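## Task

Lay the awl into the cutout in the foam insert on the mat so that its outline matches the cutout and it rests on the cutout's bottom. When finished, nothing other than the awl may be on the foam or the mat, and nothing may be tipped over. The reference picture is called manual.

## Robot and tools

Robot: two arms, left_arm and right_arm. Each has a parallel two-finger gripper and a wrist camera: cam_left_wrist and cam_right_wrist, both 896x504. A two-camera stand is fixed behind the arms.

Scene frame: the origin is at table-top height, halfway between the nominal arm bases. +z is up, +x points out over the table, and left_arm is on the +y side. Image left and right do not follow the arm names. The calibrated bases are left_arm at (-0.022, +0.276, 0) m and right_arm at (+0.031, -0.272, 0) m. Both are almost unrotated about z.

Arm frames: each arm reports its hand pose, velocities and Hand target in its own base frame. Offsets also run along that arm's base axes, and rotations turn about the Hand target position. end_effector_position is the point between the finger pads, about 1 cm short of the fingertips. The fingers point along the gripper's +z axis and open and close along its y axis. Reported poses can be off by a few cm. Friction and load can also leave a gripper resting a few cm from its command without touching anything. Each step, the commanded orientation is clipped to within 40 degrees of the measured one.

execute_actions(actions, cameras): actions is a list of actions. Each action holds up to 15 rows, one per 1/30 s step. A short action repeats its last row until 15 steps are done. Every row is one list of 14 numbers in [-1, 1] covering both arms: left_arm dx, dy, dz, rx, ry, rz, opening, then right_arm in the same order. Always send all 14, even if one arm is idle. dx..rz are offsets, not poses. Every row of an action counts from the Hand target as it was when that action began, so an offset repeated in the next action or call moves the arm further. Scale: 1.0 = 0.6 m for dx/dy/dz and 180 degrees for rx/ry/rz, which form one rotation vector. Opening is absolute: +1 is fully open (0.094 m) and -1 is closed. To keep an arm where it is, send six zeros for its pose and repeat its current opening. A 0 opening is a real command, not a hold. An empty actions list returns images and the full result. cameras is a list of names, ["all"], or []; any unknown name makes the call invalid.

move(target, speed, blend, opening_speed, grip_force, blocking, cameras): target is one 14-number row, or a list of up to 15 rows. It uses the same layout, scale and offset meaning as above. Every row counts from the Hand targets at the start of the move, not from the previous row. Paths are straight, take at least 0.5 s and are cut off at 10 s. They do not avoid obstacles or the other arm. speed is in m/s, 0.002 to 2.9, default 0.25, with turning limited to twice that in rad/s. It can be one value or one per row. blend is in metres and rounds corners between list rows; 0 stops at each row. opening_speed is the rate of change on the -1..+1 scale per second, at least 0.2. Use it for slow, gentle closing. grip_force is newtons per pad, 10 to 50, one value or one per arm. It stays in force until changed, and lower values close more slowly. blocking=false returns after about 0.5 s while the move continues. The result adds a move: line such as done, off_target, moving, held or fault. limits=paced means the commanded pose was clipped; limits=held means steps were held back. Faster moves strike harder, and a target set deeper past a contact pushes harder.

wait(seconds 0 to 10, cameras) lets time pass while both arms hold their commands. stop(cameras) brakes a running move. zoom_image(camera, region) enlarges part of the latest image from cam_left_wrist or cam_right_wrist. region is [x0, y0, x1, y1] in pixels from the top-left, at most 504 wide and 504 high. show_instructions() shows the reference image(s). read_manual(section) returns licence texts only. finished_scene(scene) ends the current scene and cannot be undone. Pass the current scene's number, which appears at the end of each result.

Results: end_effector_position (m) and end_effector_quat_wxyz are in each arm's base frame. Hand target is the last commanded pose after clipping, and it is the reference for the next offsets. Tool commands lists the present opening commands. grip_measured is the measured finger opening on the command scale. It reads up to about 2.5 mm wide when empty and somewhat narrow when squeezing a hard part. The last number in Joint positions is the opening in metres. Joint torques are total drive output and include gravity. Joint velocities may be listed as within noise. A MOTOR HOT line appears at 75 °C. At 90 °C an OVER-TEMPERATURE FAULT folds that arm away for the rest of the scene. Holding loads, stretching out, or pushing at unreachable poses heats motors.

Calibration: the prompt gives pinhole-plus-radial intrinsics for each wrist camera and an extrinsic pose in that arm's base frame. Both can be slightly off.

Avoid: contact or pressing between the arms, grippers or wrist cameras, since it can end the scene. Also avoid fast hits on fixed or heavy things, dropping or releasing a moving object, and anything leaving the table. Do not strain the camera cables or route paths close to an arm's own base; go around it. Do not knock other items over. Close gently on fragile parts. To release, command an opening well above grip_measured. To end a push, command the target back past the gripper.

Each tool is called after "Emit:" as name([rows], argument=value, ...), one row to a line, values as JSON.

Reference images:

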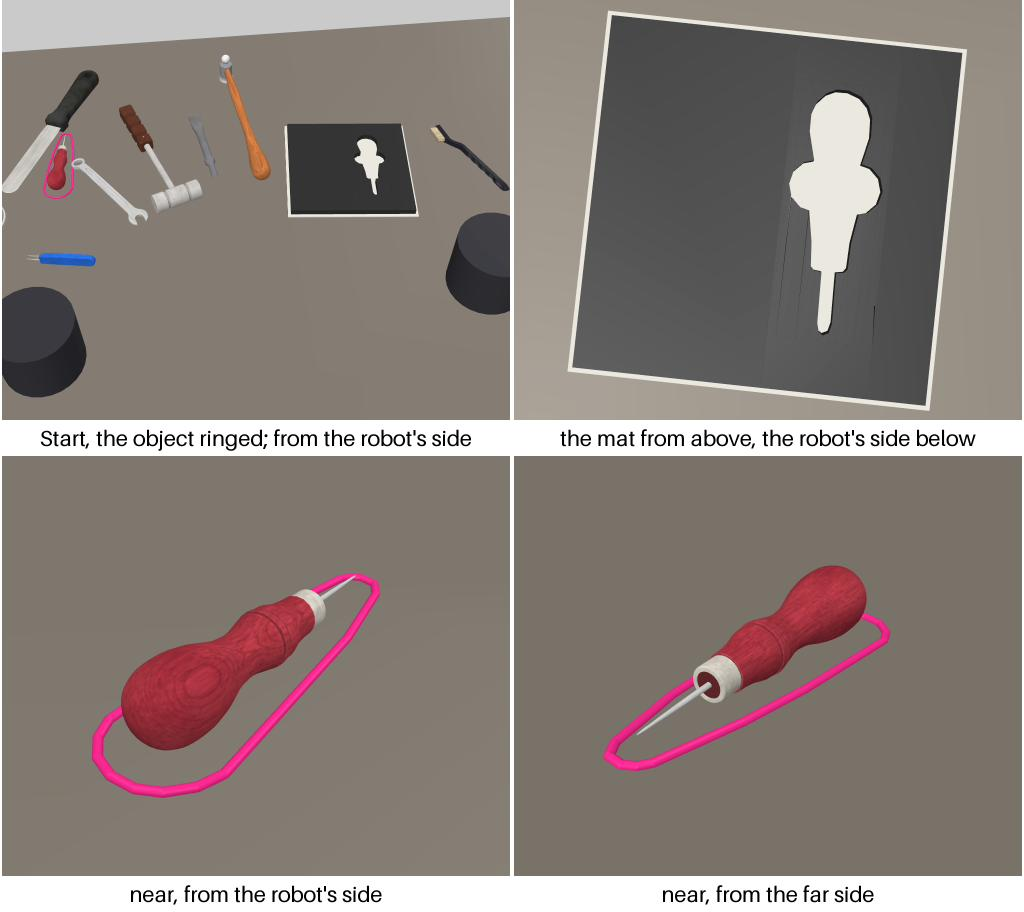

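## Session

Emit:
move(target=[-0.18,0.18,0.33,0,0.25,0,1,-0.07,0.30,0.33,0,0.25,0,1], cameras=["all"], speed=0.5)

Scene clock: 2.10 s.
left_arm: end_effector_position=(+0.2866, +0.1415, +0.3071) grip_measured=+1.000 end_effector_quat_wxyz=(+0.274, -0.050, +0.954, +0.115) | right_arm: end_effector_position=(+0.3574, +0.1365, +0.3220) grip_measured=+1.000 end_effector_quat_wxyz=(+0.301, +0.003, +0.947, -0.109)
Joint positions: left_arm=[0.459 1.363 1.695 -1.299 0.007 0.353 0.094] | right_arm=[0.597 1.8 2.216 -1.567 0.515 0.492 0.094]
Joint torques (N m): left_arm=[0.32 -4.26 7.88 0.95 0.15 0.06] | right_arm=[-0.55 -8.31 6.09 0.77 0.33 0.15]
Heat: left arm: 36 °C; right arm: 37 °C.
Hand target: left_arm +0.2874, +0.1404, +0.3152; +0.282, -0.046, +0.952, +0.112 | right_arm +0.3583, +0.1327, +0.3285; +0.266, +0.026, +0.955, -0.126
Off the commanded pose: left_arm 0.008 m, 1 deg | right_arm 0.007 m, 5 deg.
joint sent to its limit (right arm) — joint 4 (wrist pitch), lower limit. The joint targets are off in orientation, not in position.
move: off_target (right_arm)
camera_calibration:
cam_left_wrist: T_world_to_cam=[[0.18792, -0.962405, -0.196119, 0.148948], [-0.981823, -0.189485, -0.0109251, 0.330776], [-0.0266474, 0.194608, -0.980519, 0.388833], [0, 0, 0, 1]] pos_world=[0.307134, 0.130356, 0.414084]
cam_right_wrist: T_world_to_cam=[[-0.0106984, -0.978405, 0.206421, 0.0734909], [-0.999931, 0.00946263, -0.0069729, 0.373315], [0.00486904, -0.206481, -0.978438, 0.450183], [0, 0, 0, 1]] pos_world=[0.371883, 0.161326, 0.427909]

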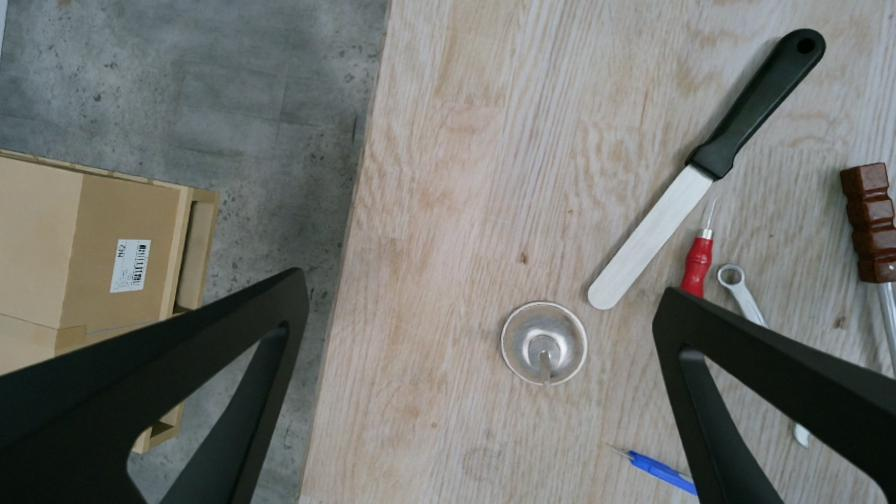

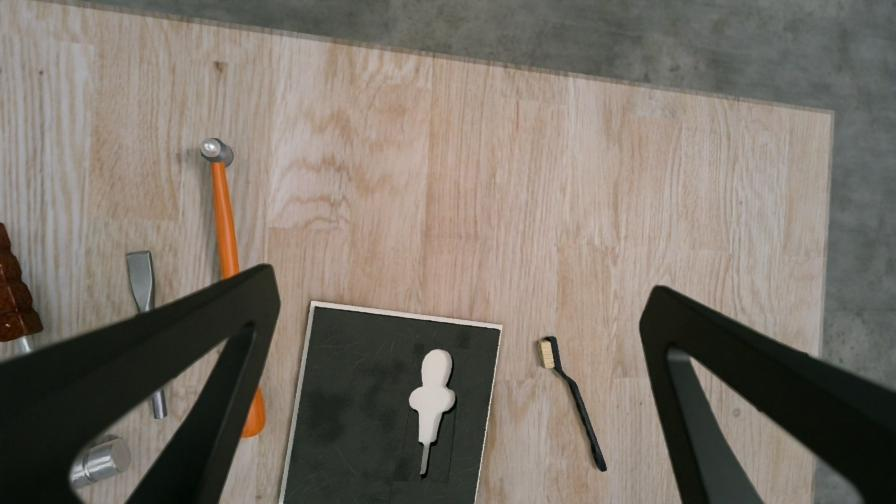

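Emit:
move(target=[0.063,-0.234,-0.308,-0.063,0.186,-0.062,0.3,0,0,0,0,0,0,1], cameras=["cam_left_wrist"])

Scene clock: 28.77 s.
left_arm: end_effector_position=(+0.3286, +0.0029, +0.1343) grip_measured=+0.303 end_effector_quat_wxyz=(+0.009, +0.054, +0.998, +0.007) | right_arm: end_effector_position=(+0.3573, +0.1365, +0.3220) grip_measured=+1.000 end_effector_quat_wxyz=(+0.301, +0.003, +0.947, -0.109)
Joint positions: left_arm=[-0.001 1.768 1.557 -1.34 -0.012 0.107 0.061] | right_arm=[0.597 1.8 2.216 -1.567 0.515 0.492 0.094]
Joint torques (N m): left_arm=[-0.21 -8.23 4.37 0.19 0.11 -0.06] | right_arm=[-0.7 -8.4 6.17 0.74 0.35 0.15]
Heat: left arm: 39 °C; right arm: 39 °C.
Hand target: left_arm +0.3252, +0.0000, +0.1304; +0.001, +0.052, +0.999, +0.000 | right_arm +0.3583, +0.1327, +0.3285; +0.266, +0.026, +0.955, -0.126
Off the commanded pose: left_arm 0.006 m, 1 deg | right_arm 0.008 m, 5 deg.
joint sent to its limit (right arm) — joint 4 (wrist pitch), lower limit. The joint targets are off in orientation, not in position.
move: off_target (right_arm)
camera_calibration:
cam_left_wrist: T_world_to_cam=[[-0.0835043, -0.995893, -0.034979, 0.0414555], [-0.850214, 0.0528926, 0.523774, 0.228194], [-0.519773, 0.073477, -0.851139, 0.392537], [0, 0, 0, 1]] pos_world=[0.401505, 0.000373076, 0.216032]
Images, in order (width x height): cam_left_wrist 896x504.

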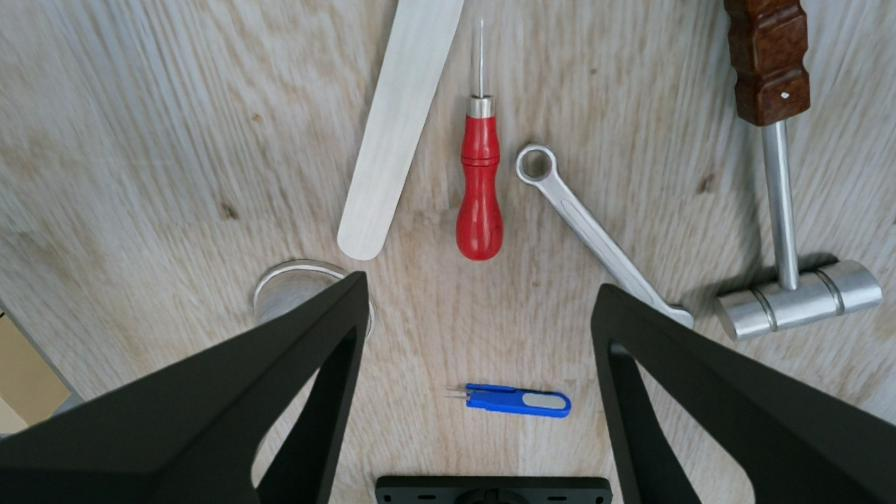

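Emit:
move([
  [-0.019,-0.0067,-0.1,0,0,0.012,-0.4,0,0,0,0,0,0,1],
  [-0.019,-0.0067,-0.2,0,0,0.012,-0.4,0,0,0,0,0,0,1],
], cameras=["cam_left_wrist"], speed=0.2)

Scene clock: 44.20 s.
left_arm: end_effector_position=(+0.3146, -0.0001, +0.0163) grip_measured=-0.397 end_effector_quat_wxyz=(+0.002, +0.033, +0.999, +0.005) | right_arm: end_effector_position=(+0.3573, +0.1365, +0.3220) grip_measured=+1.000 end_effector_quat_wxyz=(+0.301, +0.003, +0.947, -0.109)
Joint positions: left_arm=[-0.01 1.822 1.141 -0.886 -0.011 0.056 0.028] | right_arm=[0.597 1.8 2.216 -1.567 0.515 0.492 0.094]
Joint torques (N m): left_arm=[-0.55 -7.76 3.56 0.36 0.1 -0.08] | right_arm=[-0.61 -8.42 6.22 0.76 0.32 0.14]
Heat: left arm: 38 °C; right arm: 39 °C.
Hand target: left_arm +0.3137, -0.0039, +0.0104; +0.000, +0.033, +0.999, +0.000 | right_arm +0.3583, +0.1327, +0.3285; +0.266, +0.026, +0.955, -0.126
Off the commanded pose: left_arm 0.007 m, 1 deg | right_arm 0.008 m, 5 deg.
joint sent to its limit (right arm) — joint 4 (wrist pitch), lower limit. The joint targets are off in orientation, not in position.
move: off_target (right_arm)
camera_calibration:
cam_left_wrist: T_world_to_cam=[[-0.0422169, -0.998594, -0.032052, 0.0201019], [-0.843904, 0.0184674, 0.536177, 0.276001], [-0.534831, 0.0496845, -0.843497, 0.289711], [0, 0, 0, 1]] pos_world=[0.388713, 0.000582481, 0.0970287]
Images, in order (width x height): cam_left_wrist 896x504.

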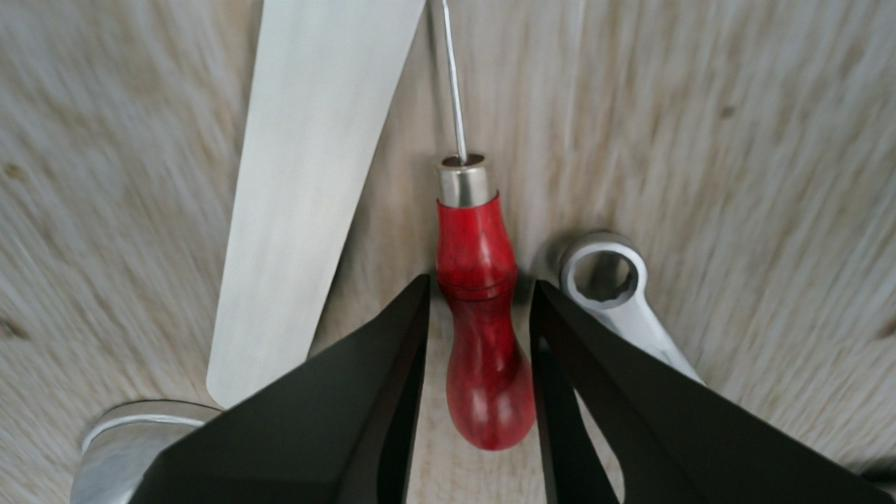

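Emit:
move([
  [0,0,0,0,0,0,-1,0,0,0,0,0,0,1],
  [0,0,0.22,0,0,0,-1,-0.17,-0.3,0,-0.071,0.2,0.5,0.3],
  [0.147,-0.537,0.2,0,0,-0.48,-1,-0.17,-0.3,0,-0.071,0.2,0.5,0.3],
], cameras=["all"], speed=0.35, opening_speed=0.8, grip_force=[30,50])

Scene clock: 60.00 s.
left_arm: end_effector_position=(+0.4015, -0.3237, +0.1342) grip_measured=-0.638 end_effector_quat_wxyz=(+0.104, +0.702, +0.705, +0.015) | right_arm: end_effector_position=(+0.2618, -0.0505, +0.3257) grip_measured=+0.302 end_effector_quat_wxyz=(-0.138, +0.679, -0.691, +0.205)
Joint positions: left_arm=[-0.684 2.534 2.744 -1.572 -0.009 0.884 0.017] | right_arm=[-0.192 1.343 1.842 -1.571 0.003 -1.747 0.061]
Joint torques (N m): left_arm=[-0.05 -12.45 7.57 0.41 0.09 0.04] | right_arm=[0.47 -5.52 3.82 0.92 -0.03 -0.14]
Heat: left arm: 39 °C; right arm: 40 °C.
Hand target: left_arm +0.4020, -0.3262, +0.1306; +0.001, +0.708, +0.706, +0.000 | right_arm +0.2563, -0.0472, +0.3284; +0.000, +0.707, -0.708, +0.000
Off the commanded pose: left_arm 0.004 m, 12 deg | right_arm 0.007 m, 29 deg.
joint sent to its limit (left arm) — joint 4 (wrist pitch), lower limit. The joint targets are off in orientation, not in position.
joint sent to its limit (right arm) — joint 4 (wrist pitch), lower limit. The joint targets are off in orientation, not in position.
grip_force (N): 30, 50
move: off_target (left_arm, right_arm); target 2's new opening was sent with right_arm's hand 0.007 m and 29 deg from that target
camera_calibration:
cam_left_wrist: T_world_to_cam=[[-0.982016, -0.0408613, -0.184321, 0.412202], [-0.115853, 0.901292, 0.417433, 0.301492], [0.14907, 0.43128, -0.889818, 0.306759], [0, 0, 0, 1]] pos_world=[0.39399, -0.387189, 0.223084]
cam_right_wrist: T_world_to_cam=[[0.898504, 0.0548588, 0.435523, -0.371741], [-0.2431, -0.763935, 0.597751, -0.154727], [0.365503, -0.642957, -0.673063, 0.199705], [0, 0, 0, 1]] pos_world=[0.223404, 0.0305943, 0.388804]

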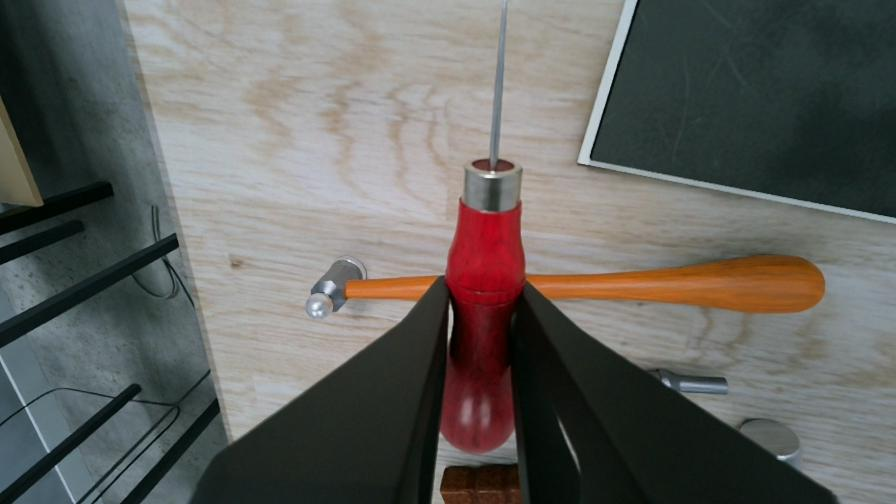

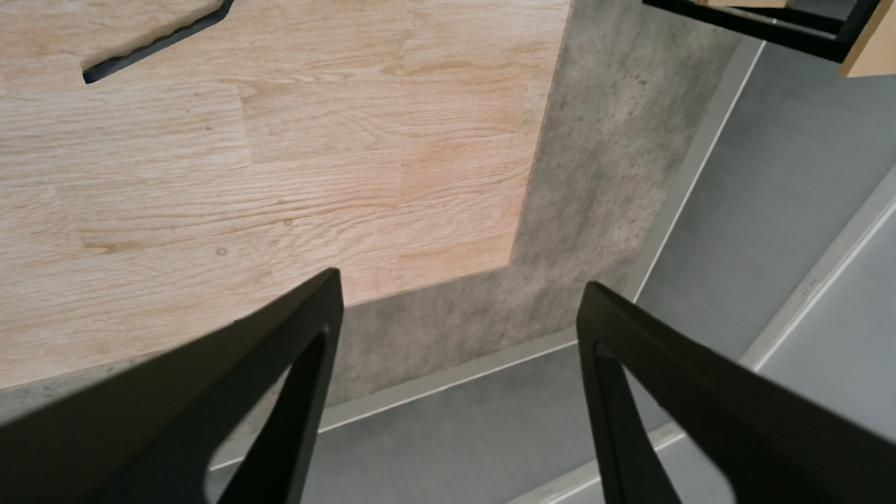

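Emit:
move([
  [0.013,-0.032,-0.12,0,0,0,-1,0,0,0,0,0,0,0.3],
  [0.013,-0.032,-0.195,0,0,0,-1,0,0,0,0,0,0,0.3],
  [0.013,-0.032,-0.195,0,0,0,-0.35,0,0,0,0,0,0,0.3],
  [0.013,-0.032,0.03,0,0,0,-0.35,0,0,0,0,0,0,0.3],
], cameras=["cam_left_wrist"], speed=[0.2,0.08,0.2,0.15], opening_speed=0.6)

Scene clock: 75.37 s.
left_arm: end_effector_position=(+0.4110, -0.3417, +0.1246) grip_measured=-0.353 end_effector_quat_wxyz=(+0.125, +0.703, +0.700, +0.016) | right_arm: end_effector_position=(+0.2618, -0.0505, +0.3257) grip_measured=+0.302 end_effector_quat_wxyz=(-0.138, +0.679, -0.691, +0.205)
Joint positions: left_arm=[-0.699 2.61 2.842 -1.551 -0.009 0.878 0.03] | right_arm=[-0.192 1.343 1.842 -1.571 0.003 -1.747 0.061]
Joint torques (N m): left_arm=[-0.36 -17.47 7.09 0.51 0.07 -0.06] | right_arm=[0.42 -5.53 3.69 0.94 -0.05 -0.12]
Heat: left arm: 40 °C; right arm: 39 °C.
Hand target: left_arm +0.4097, -0.3454, +0.1484; +0.000, +0.708, +0.706, +0.000 | right_arm +0.2563, -0.0472, +0.3284; +0.000, +0.707, -0.708, +0.000
Off the commanded pose: left_arm 0.024 m, 14 deg | right_arm 0.007 m, 29 deg.
elbow stopped short (left arm): the move would have taken joint 3 (elbow) straighter than the controller allows.
joint sent to its limit (right arm) — joint 4 (wrist pitch), lower limit. The joint targets are off in orientation, not in position.
grip_force (N): 30, 50
move: off_target (left_arm, right_arm); target 3's new opening was sent with left_arm's hand 0.011 m and 3 deg from that target
camera_calibration:
cam_left_wrist: T_world_to_cam=[[-0.97604, -0.0377701, -0.21429, 0.421318], [-0.120579, 0.913666, 0.388169, 0.33266], [0.181128, 0.404708, -0.896328, 0.283189], [0, 0, 0, 1]] pos_world=[0.400042, -0.402635, 0.214986]
Images, in order (width x height): cam_left_wrist 896x504.

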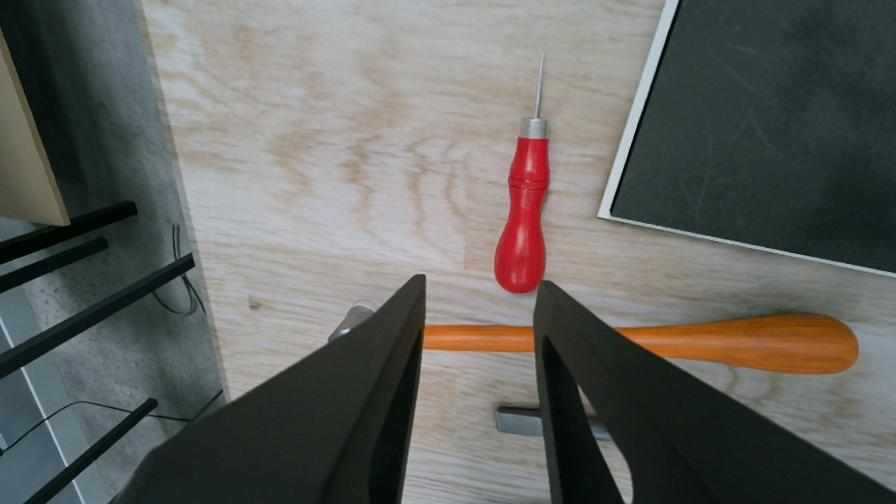

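Emit:
move([
  [-0.25,0.7,0.1,0,0,0.3,-0.35,0,0,0,0,0,0,0.3],
  [-0.25,0.7,0.1,0,0,0.3,-0.35,0.170,0.398,-0.33,0,0,-0.02,0],
], cameras=["cam_right_wrist"], speed=0.35)

Scene clock: 88.43 s.
left_arm: end_effector_position=(+0.2682, +0.0783, +0.2069) grip_measured=-0.353 end_effector_quat_wxyz=(+0.023, +0.307, +0.951, +0.019) | right_arm: end_effector_position=(+0.3594, +0.1881, +0.1255) grip_measured=+0.002 end_effector_quat_wxyz=(+0.003, +0.686, -0.727, +0.009)
Joint positions: left_arm=[0.277 1.584 1.644 -1.57 -0.006 0.901 0.03] | right_arm=[0.488 2.111 1.994 -1.454 0.019 -1.024 0.047]
Joint torques (N m): left_arm=[-0.05 -8.5 3.36 0.16 0.06 0.07] | right_arm=[-0.06 -11.58 6.45 0.06 -0.19 0.05]
Heat: left arm: 39 °C; right arm: 39 °C.
Hand target: left_arm +0.2596, +0.0746, +0.2084; +0.000, +0.311, +0.951, +0.000 | right_arm +0.3584, +0.1914, +0.1303; +0.000, +0.684, -0.729, +0.000
Off the commanded pose: left_arm 0.009 m, 3 deg | right_arm 0.006 m, 1 deg.
joint sent to its limit (left arm) — joint 4 (wrist pitch), lower limit. The joint targets are off in orientation, not in position.
grip_force (N): 30, 50
move: off_target (left_arm)
camera_calibration:
cam_right_wrist: T_world_to_cam=[[0.999643, -0.00777215, -0.0255527, -0.352061], [0.00850407, -0.814309, 0.580369, 0.0922828], [-0.0253185, -0.580379, -0.813953, 0.329012], [0, 0, 0, 1]] pos_world=[0.359481, 0.263362, 0.205246]
Images, in order (width x height): cam_right_wrist 896x504.

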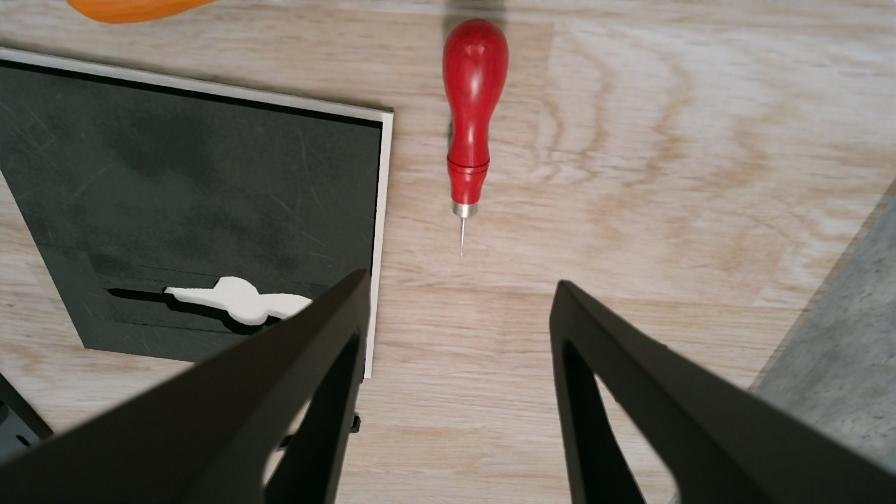

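Emit:
move([
  [0,0,0,0,0,0,-0.35,0.0068,-0.0015,-0.1,0,0,0,-0.3],
  [0,0,0,0,0,0,-0.35,0.0068,-0.0015,-0.196,0,0,0,-0.3],
  [0,0,0,0,0,0,-0.35,0.0068,-0.0015,-0.196,0,0,0,-1],
  [0,0,0,0,0,0,-0.35,0.0068,-0.0015,0,0,0,0,-1],
  [0,0,0,0,0,0,-0.35,-0.193,-0.167,-0.04,0,0,-0.522,-1],
], cameras=["cam_right_wrist"], speed=[0.2,0.1,0.2,0.2,0.35], grip_force=30, opening_speed=1)

Scene clock: 104.97 s.
left_arm: end_effector_position=(+0.2682, +0.0783, +0.2069) grip_measured=-0.353 end_effector_quat_wxyz=(+0.023, +0.307, +0.951, +0.019) | right_arm: end_effector_position=(+0.2376, +0.0905, +0.1000) grip_measured=-0.620 end_effector_quat_wxyz=(-0.022, +0.060, +0.998, -0.010)
Joint positions: left_arm=[0.277 1.584 1.644 -1.57 -0.006 0.901 0.03] | right_arm=[0.361 1.558 1.189 -1.251 0.001 0.48 0.018]
Joint torques (N m): left_arm=[-0.05 -8.5 3.36 0.16 0.06 0.08] | right_arm=[-0.47 -9.62 4.42 0.33 0 0.08]
Heat: left arm: 37 °C; right arm: 41 °C.
Hand target: left_arm +0.2596, +0.0746, +0.2084; +0.000, +0.311, +0.951, +0.000 | right_arm +0.2425, +0.0912, +0.1064; +0.000, +0.067, +0.998, +0.000
Off the commanded pose: left_arm 0.009 m, 3 deg | right_arm 0.008 m, 3 deg.
joint sent to its limit (left arm) — joint 4 (wrist pitch), lower limit. The joint targets are off in orientation, not in position.
grip_force (N): 30, 30
move: off_target (left_arm, right_arm)
camera_calibration:
cam_right_wrist: T_world_to_cam=[[-0.0693966, -0.997512, -0.0124265, 0.110577], [-0.796211, 0.0478787, 0.603122, 0.139502], [-0.601026, 0.0517487, -0.797552, 0.326401], [0, 0, 0, 1]] pos_world=[0.314922, 0.0867315, 0.17756]
Images, in order (width x height): cam_right_wrist 896x504.

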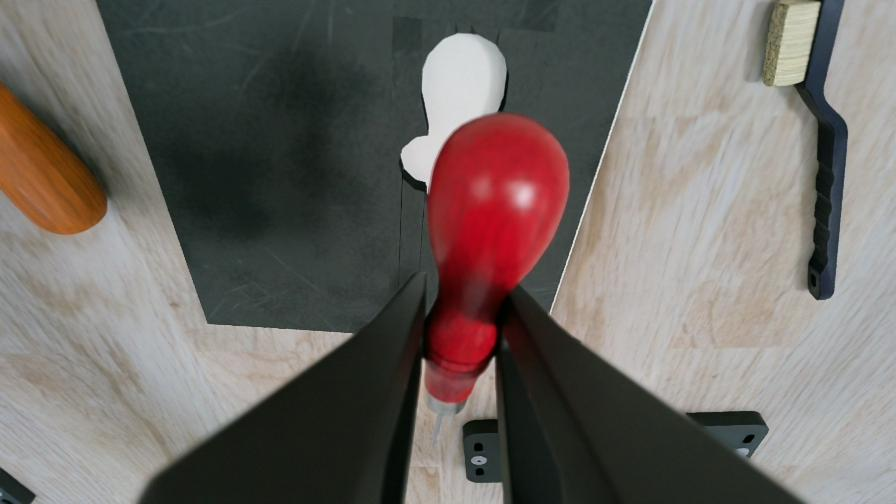

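Emit:
move(target=[0,0,0,0,0,0,-0.35,-0.001,0.002,-0.085,0,0,0.016,-1], cameras=["cam_right_wrist"], speed=0.12)

Scene clock: 120.53 s.
left_arm: end_effector_position=(+0.2682, +0.0783, +0.2069) grip_measured=-0.353 end_effector_quat_wxyz=(+0.023, +0.307, +0.951, +0.019) | right_arm: end_effector_position=(+0.2380, +0.0907, +0.0581) grip_measured=-0.620 end_effector_quat_wxyz=(-0.005, +0.047, +0.999, -0.002)
Joint positions: left_arm=[0.277 1.584 1.644 -1.57 -0.006 0.901 0.03] | right_arm=[0.361 1.557 1.02 -1.044 0.001 0.455 0.018]
Joint torques (N m): left_arm=[-0.05 -8.5 3.36 0.17 0.05 0.08] | right_arm=[0.12 -5.93 4.36 0.43 0.03 -0.11]
Heat: left arm: 37 °C; right arm: 42 °C.
Hand target: left_arm +0.2596, +0.0746, +0.2084; +0.000, +0.311, +0.951, +0.000 | right_arm +0.2420, +0.0924, +0.0554; +0.001, +0.042, +0.999, +0.000
Off the commanded pose: left_arm 0.009 m, 3 deg | right_arm 0.005 m, 1 deg.
joint sent to its limit (left arm) — joint 4 (wrist pitch), lower limit. The joint targets are off in orientation, not in position.
grip_force (N): 30, 30
move: off_target (left_arm)
camera_calibration:
cam_right_wrist: T_world_to_cam=[[-0.0435332, -0.998635, -0.0288733, 0.105195], [-0.818312, 0.0190633, 0.574458, 0.1746], [-0.573123, 0.0486353, -0.818025, 0.288139], [0, 0, 0, 1]] pos_world=[0.312596, 0.087709, 0.138442]
Images, in order (width x height): cam_right_wrist 896x504.

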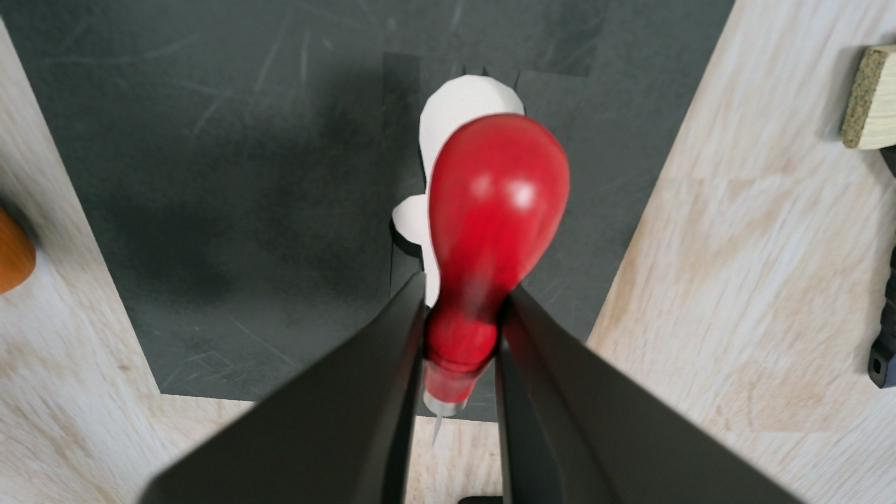

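Emit:
move(target=[0,0,0,0,0,0,-0.35,-0.0047,0.0035,-0.036,0,0,0.013,-1], cameras=["cam_right_wrist"], speed=0.08)

Scene clock: 133.47 s.
left_arm: end_effector_position=(+0.2682, +0.0783, +0.2069) grip_measured=-0.353 end_effector_quat_wxyz=(+0.023, +0.307, +0.951, +0.019) | right_arm: end_effector_position=(+0.2358, +0.0912, +0.0363) grip_measured=-0.620 end_effector_quat_wxyz=(-0.005, +0.030, +1.000, -0.003)
Joint positions: left_arm=[0.277 1.584 1.644 -1.57 -0.006 0.901 0.03] | right_arm=[0.366 1.581 0.951 -0.953 0.001 0.426 0.018]
Joint torques (N m): left_arm=[-0.05 -8.51 3.36 0.17 0.06 0.08] | right_arm=[0.49 -5.96 4.25 0.44 -0.03 -0.15]
Heat: left arm: 37 °C; right arm: 41 °C.
Hand target: left_arm +0.2596, +0.0746, +0.2084; +0.000, +0.311, +0.951, +0.000 | right_arm +0.2391, +0.0945, +0.0338; +0.000, +0.021, +1.000, +0.000
Off the commanded pose: left_arm 0.009 m, 3 deg | right_arm 0.005 m, 1 deg.
joint sent to its limit (left arm) — joint 4 (wrist pitch), lower limit. The joint targets are off in orientation, not in position.
grip_force (N): 30, 30
move: off_target (left_arm)
camera_calibration:
cam_right_wrist: T_world_to_cam=[[-0.00923091, -0.999544, -0.0287453, 0.0968887], [-0.817776, -0.00899724, 0.575466, 0.18771], [-0.575462, 0.0288193, -0.81732, 0.271348], [0, 0, 0, 1]] pos_world=[0.310549, 0.0907134, 0.116542]
Images, in order (width x height): cam_right_wrist 896x504.

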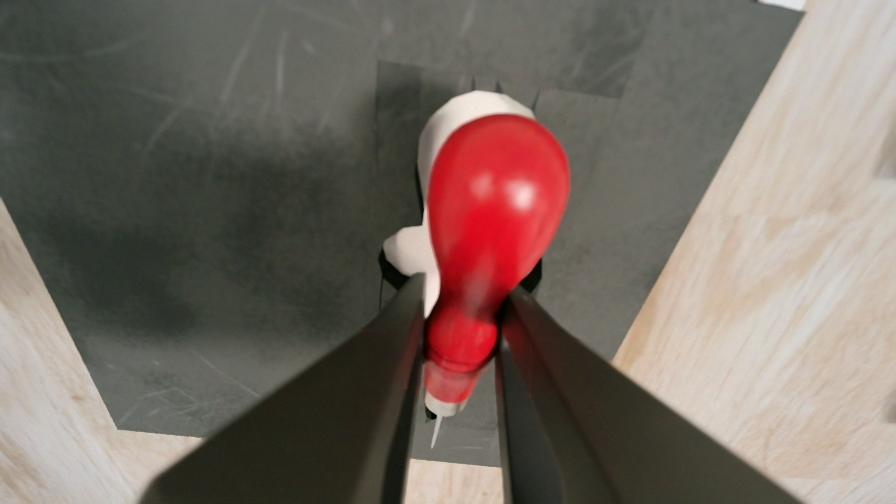

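Emit:
move([
  [0,0,0,0,0,0,-0.35,-0.003,0.005,0.006,0,0,0.01,-1],
  [0,0,0,0,0,0,-0.35,-0.003,0.004,-0.02,0,0,0.01,-1],
], cameras=["cam_right_wrist"], speed=0.08)

Scene clock: 148.03 s.
left_arm: end_effector_position=(+0.2682, +0.0783, +0.2069) grip_measured=-0.353 end_effector_quat_wxyz=(+0.023, +0.307, +0.951, +0.019) | right_arm: end_effector_position=(+0.2334, +0.0938, +0.0236) grip_measured=-0.620 end_effector_quat_wxyz=(-0.007, +0.013, +1.000, -0.003)
Joint positions: left_arm=[0.277 1.584 1.644 -1.57 -0.006 0.901 0.03] | right_arm=[0.379 1.6 0.915 -0.901 0.001 0.405 0.018]
Joint torques (N m): left_arm=[-0.03 -8.5 3.36 0.16 0.05 0.08] | right_arm=[0.4 -6.06 4.3 0.48 -0.02 -0.11]
Heat: left arm: 37 °C; right arm: 40 °C.
Hand target: left_arm +0.2596, +0.0746, +0.2084; +0.000, +0.311, +0.951, +0.000 | right_arm +0.2374, +0.0969, +0.0218; +0.001, +0.005, +1.000, +0.000
Off the commanded pose: left_arm 0.009 m, 3 deg | right_arm 0.005 m, 1 deg.
joint sent to its limit (left arm) — joint 4 (wrist pitch), lower limit. The joint targets are off in orientation, not in position.
grip_force (N): 30, 30
move: off_target (left_arm)
camera_calibration:
cam_right_wrist: T_world_to_cam=[[0.0242727, -0.99931, -0.0280956, 0.0913856], [-0.815526, -0.0360478, 0.577597, 0.194969], [-0.578212, 0.00889283, -0.815838, 0.262048], [0, 0, 0, 1]] pos_world=[0.308304, 0.0960205, 0.103743]
Images, in order (width x height): cam_right_wrist 896x504.

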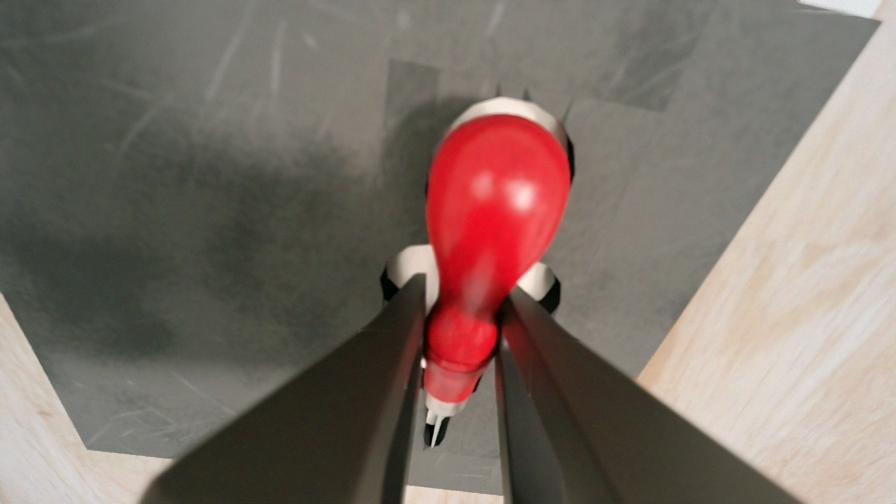

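Emit:
move(target=[0,0,0,0,0,0,-0.35,0,0,-0.02,0,0,0,-1], cameras=["cam_right_wrist"], speed=0.06)

Scene clock: 152.13 s.
left_arm: end_effector_position=(+0.2682, +0.0783, +0.2069) grip_measured=-0.353 end_effector_quat_wxyz=(+0.023, +0.307, +0.951, +0.019) | right_arm: end_effector_position=(+0.2333, +0.0938, +0.0160) grip_measured=-0.620 end_effector_quat_wxyz=(-0.007, +0.013, +1.000, -0.003)
Joint positions: left_arm=[0.277 1.584 1.644 -1.57 -0.006 0.901 0.03] | right_arm=[0.379 1.613 0.896 -0.868 0.001 0.405 0.018]
Joint torques (N m): left_arm=[-0.06 -8.5 3.36 0.17 0.06 0.08] | right_arm=[0.36 -5.39 3.44 0.6 -0.02 -0.09]
Heat: left arm: 37 °C; right arm: 40 °C.
Hand target: left_arm +0.2596, +0.0746, +0.2084; +0.000, +0.311, +0.951, +0.000 | right_arm +0.2373, +0.0969, +0.0097; +0.000, +0.005, +1.000, +0.000
Off the commanded pose: left_arm 0.009 m, 3 deg | right_arm 0.008 m, 1 deg.
joint sent to its limit (left arm) — joint 4 (wrist pitch), lower limit. The joint targets are off in orientation, not in position.
grip_force (N): 30, 30
move: off_target (left_arm)
camera_calibration:
cam_right_wrist: T_world_to_cam=[[0.0242727, -0.99931, -0.0280956, 0.0910718], [-0.815526, -0.0360478, 0.577597, 0.199332], [-0.578212, 0.00889283, -0.815838, 0.255709], [0, 0, 0, 1]] pos_world=[0.308204, 0.0959205, 0.0960428]
Images, in order (width x height): cam_right_wrist 896x504.

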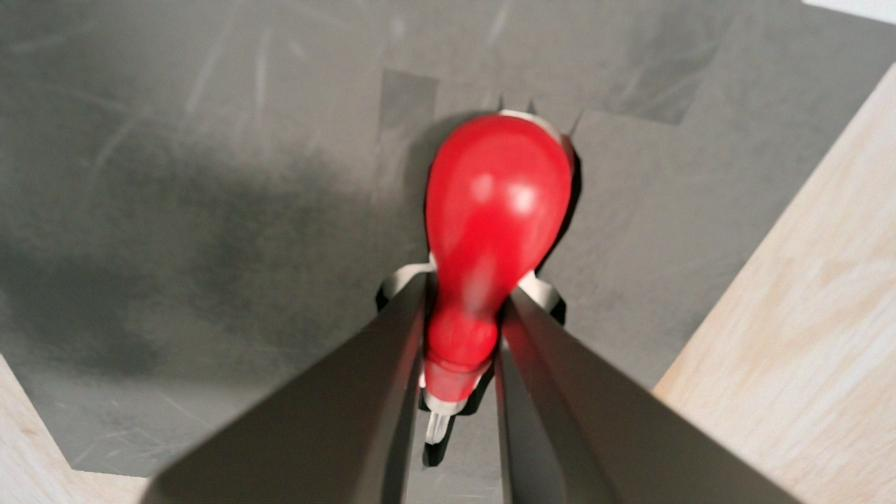

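Emit:
move([
  [0,0,0,0,0,0,-0.35,0,0,0.006,0,0,0,-0.42],
  [0,0,0,0,0,0,-0.35,0,0,0.2,0,0,0,-0.42],
], cameras=["cam_right_wrist"], speed=0.15, opening_speed=0.5)

Emit:
zoom_image(camera="cam_right_wrist", region=[340, 0, 640, 300])

Scene clock: 158.27 s.
left_arm: end_effector_position=(+0.2682, +0.0783, +0.2069) grip_measured=-0.353 end_effector_quat_wxyz=(+0.023, +0.307, +0.951, +0.019) | right_arm: end_effector_position=(+0.2356, +0.0938, +0.1181) grip_measured=-0.422 end_effector_quat_wxyz=(-0.014, +0.013, +1.000, -0.009)
Joint positions: left_arm=[0.277 1.584 1.644 -1.57 -0.006 0.901 0.03] | right_arm=[0.379 1.534 1.239 -1.309 0.006 0.405 0.027]
Joint torques (N m): left_arm=[-0.05 -8.5 3.37 0.16 0.06 0.08] | right_arm=[0.44 -8.62 6.52 0.04 -0.06 -0.09]
Heat: left arm: 37 °C; right arm: 40 °C.
Hand target: left_arm +0.2596, +0.0746, +0.2084; +0.000, +0.311, +0.951, +0.000 | right_arm +0.2373, +0.0969, +0.1298; +0.000, +0.005, +1.000, +0.000
Off the commanded pose: left_arm 0.009 m, 3 deg | right_arm 0.012 m, 2 deg.
joint sent to its limit (left arm) — joint 4 (wrist pitch), lower limit. The joint targets are off in orientation, not in position.
grip_force (N): 30, 30
move: off_target (left_arm, right_arm)
camera_calibration:
cam_right_wrist: T_world_to_cam=[[0.0247312, -0.99955, -0.0169675, 0.0924271], [-0.806432, -0.0299779, 0.590566, 0.138059], [-0.590809, -0.000922292, -0.806811, 0.343229], [0, 0, 0, 1]] pos_world=[0.311832, 0.0968408, 0.196956]
Images, in order (width x height): cam_right_wrist 896x504.

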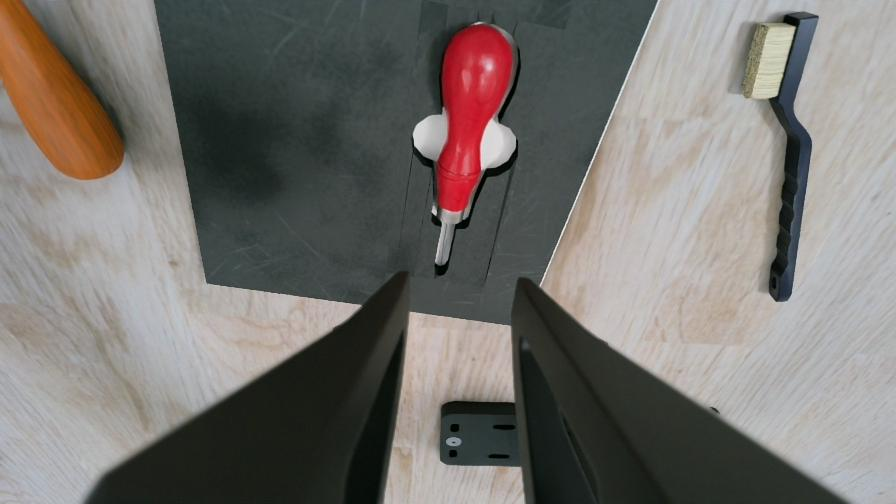

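Scaled by 1.680 from the camera's 896x504 image, which has a finer 1280x720 frame.

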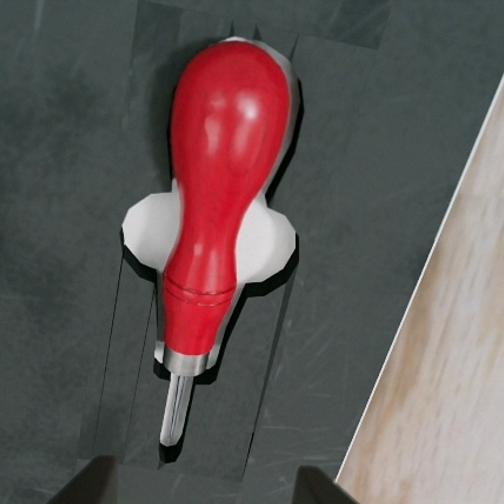

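Emit:
move([
  [0,0,0,0,0,0,-0.35,0,-0.001,-0.195,0,0,0,-0.42],
  [0,0,0,0,0,0,-0.35,0,-0.001,-0.195,0,0,0,-1],
  [0,0,0,0,0,0,-0.35,0.0008,-0.0042,-0.185,0,0,0,-1],
  [0,0,0,0,0,0,-0.35,0.0008,-0.0042,-0.205,0,0,0,-1],
  [0,0,0,0,0,0,-0.35,0.0008,-0.0042,-0.193,0,0,0,-0.42],
  [0,0,0,0,0,0,-0.35,-0.06,0.01,0.0,0,0,0,-0.42],
], cameras=["cam_right_wrist"], speed=0.12, opening_speed=0.8)

Emit:
zoom_image(camera="cam_right_wrist", region=[340, 0, 640, 300])

Scene clock: 176.63 s.
left_arm: end_effector_position=(+0.2682, +0.0783, +0.2069) grip_measured=-0.353 end_effector_quat_wxyz=(+0.023, +0.307, +0.951, +0.019) | right_arm: end_effector_position=(+0.1999, +0.0996, +0.1192) grip_measured=-0.422 end_effector_quat_wxyz=(-0.013, +0.004, +1.000, -0.009)
Joint positions: left_arm=[0.277 1.584 1.644 -1.57 -0.006 0.901 0.03] | right_arm=[0.461 1.416 1.137 -1.323 0.004 0.47 0.027]
Joint torques (N m): left_arm=[-0.03 -8.51 3.37 0.16 0.06 0.08] | right_arm=[0.4 -7.23 6.56 0.06 -0.06 0.11]
Heat: left arm: 37 °C; right arm: 40 °C.
Hand target: left_arm +0.2596, +0.0746, +0.2084; +0.000, +0.311, +0.951, +0.000 | right_arm +0.2014, +0.1029, +0.1298; +0.000, +0.005, +1.000, +0.000
Off the commanded pose: left_arm 0.009 m, 3 deg | right_arm 0.011 m, 2 deg.
joint sent to its limit (left arm) — joint 4 (wrist pitch), lower limit. The joint targets are off in orientation, not in position.
grip_force (N): 30, 30
move: off_target (left_arm, right_arm); target 2's new opening was sent with right_arm's hand 0.017 m and 3 deg from that target; target 5's new opening was sent with right_arm's hand 0.014 m and 3 deg from that target
camera_calibration:
cam_right_wrist: T_world_to_cam=[[0.0415531, -0.998988, -0.0171885, 0.0957868], [-0.807161, -0.0437033, 0.588712, 0.110462], [-0.588868, -0.010589, -0.80816, 0.323625], [0, 0, 0, 1]] pos_world=[0.275753, 0.103944, 0.198156]
Images, in order (width x height): cam_right_wrist 896x504.

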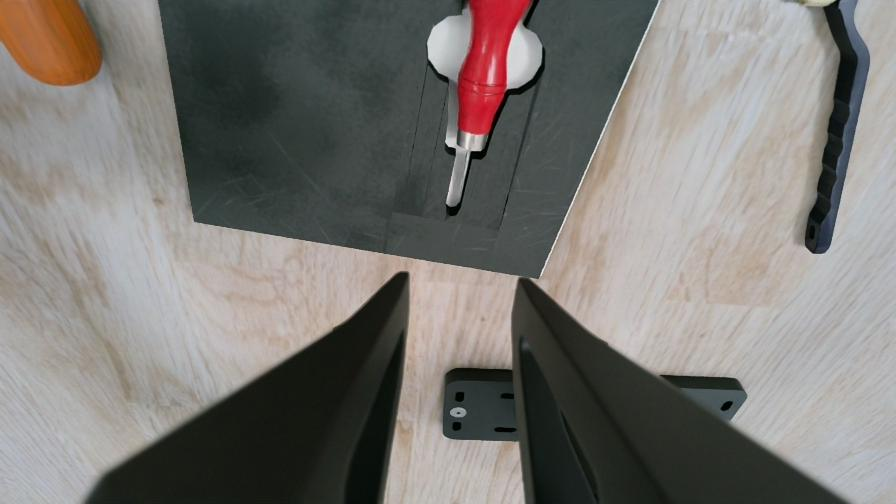

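Scaled by 1.680 from the camera's 896x504 image, which has a finer 1280x720 frame.

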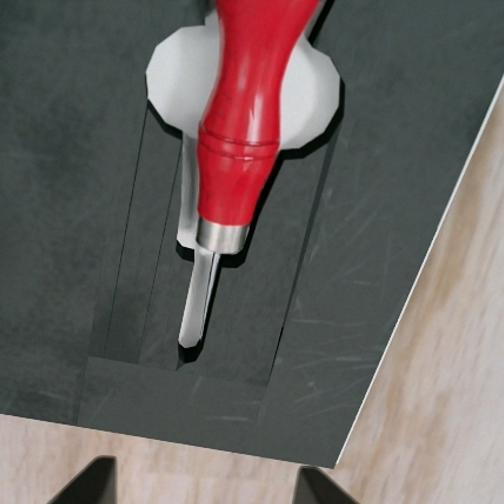

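Emit:
zoom_image(camera="cam_right_wrist", region=[420, 110, 520, 230])

Emit:
move(target=[0,0,0,0,0,0,-0.35,0.08,0,0.05,0,0,0,-0.42], cameras=["cam_right_wrist"])

Emit:
zoom_image(camera="cam_right_wrist", region=[400, 50, 560, 300])

Scaled by 4.200 from the camera's 896x504 image, which has a finer 1280x720 frame.

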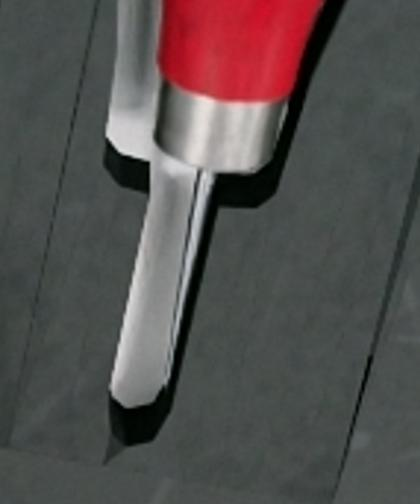

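Scene clock: 182.53 s.
left_arm: end_effector_position=(+0.2682, +0.0783, +0.2069) grip_measured=-0.353 end_effector_quat_wxyz=(+0.023, +0.307, +0.951, +0.019) | right_arm: end_effector_position=(+0.2460, +0.1028, +0.1552) grip_measured=-0.422 end_effector_quat_wxyz=(-0.001, +0.008, +1.000, -0.002)
Joint positions: left_arm=[0.277 1.584 1.644 -1.57 -0.006 0.901 0.03] | right_arm=[0.394 1.558 1.41 -1.426 0.002 0.41 0.027]
Joint velocities: left_arm=[within noise] | right_arm=[0.002 -0.007 0.007 -0.198 0.022 0.007 0]
Joint torques (N m): left_arm=[-0.05 -8.51 3.34 0.17 0.06 0.08] | right_arm=[-0.55 -5.91 6.83 0.12 0.01 -0.1]
Heat: left arm: 37 °C; right arm: 40 °C.
Hand target: left_arm +0.2596, +0.0746, +0.2084; +0.000, +0.311, +0.951, +0.000 | right_arm +0.2493, +0.1030, +0.1598; +0.000, +0.005, +1.000, +0.000
Off the commanded pose: left_arm 0.009 m, 3 deg | right_arm 0.006 m, 0 deg.
joint sent to its limit (left arm) — joint 4 (wrist pitch), lower limit. The joint targets are off in orientation, not in position.
grip_force (N): 30, 30
move: off_target (left_arm)
camera_calibration:
cam_right_wrist: T_world_to_cam=[[0.0352569, -0.998912, -0.0305168, 0.101327], [-0.821333, -0.0463588, 0.568562, 0.133458], [-0.569358, 0.00501874, -0.822074, 0.375791], [0, 0, 0, 1]] pos_world=[0.320001, 0.105518, 0.236141]
Images, in order (width x height): cam_right_wrist 896x504.

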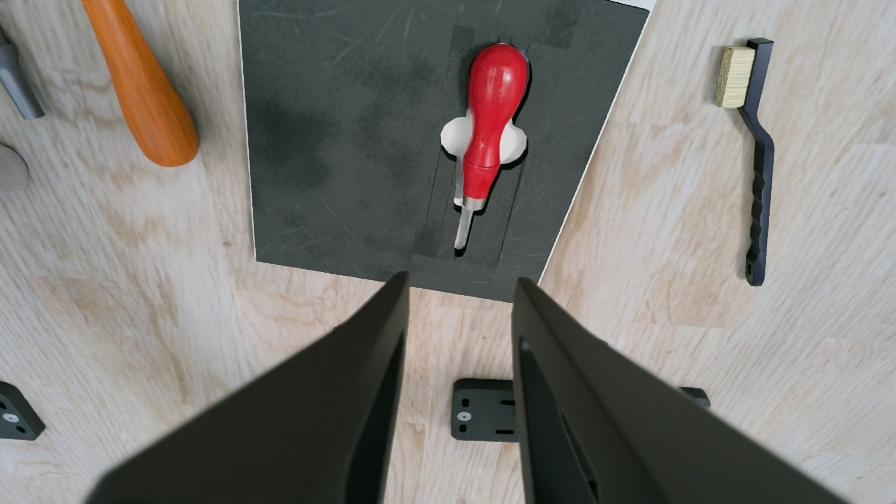

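Scaled by 2.016 from the camera's 896x504 image, which has a finer 1280x720 frame.

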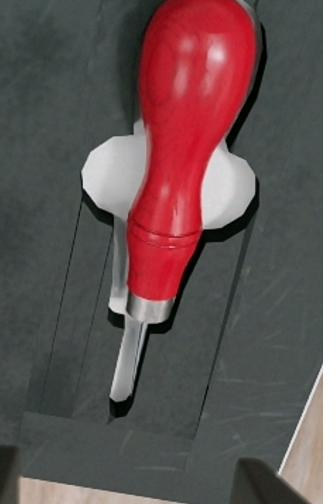

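Emit:
finished_scene(scene=2)

The scene is finished: the task was done.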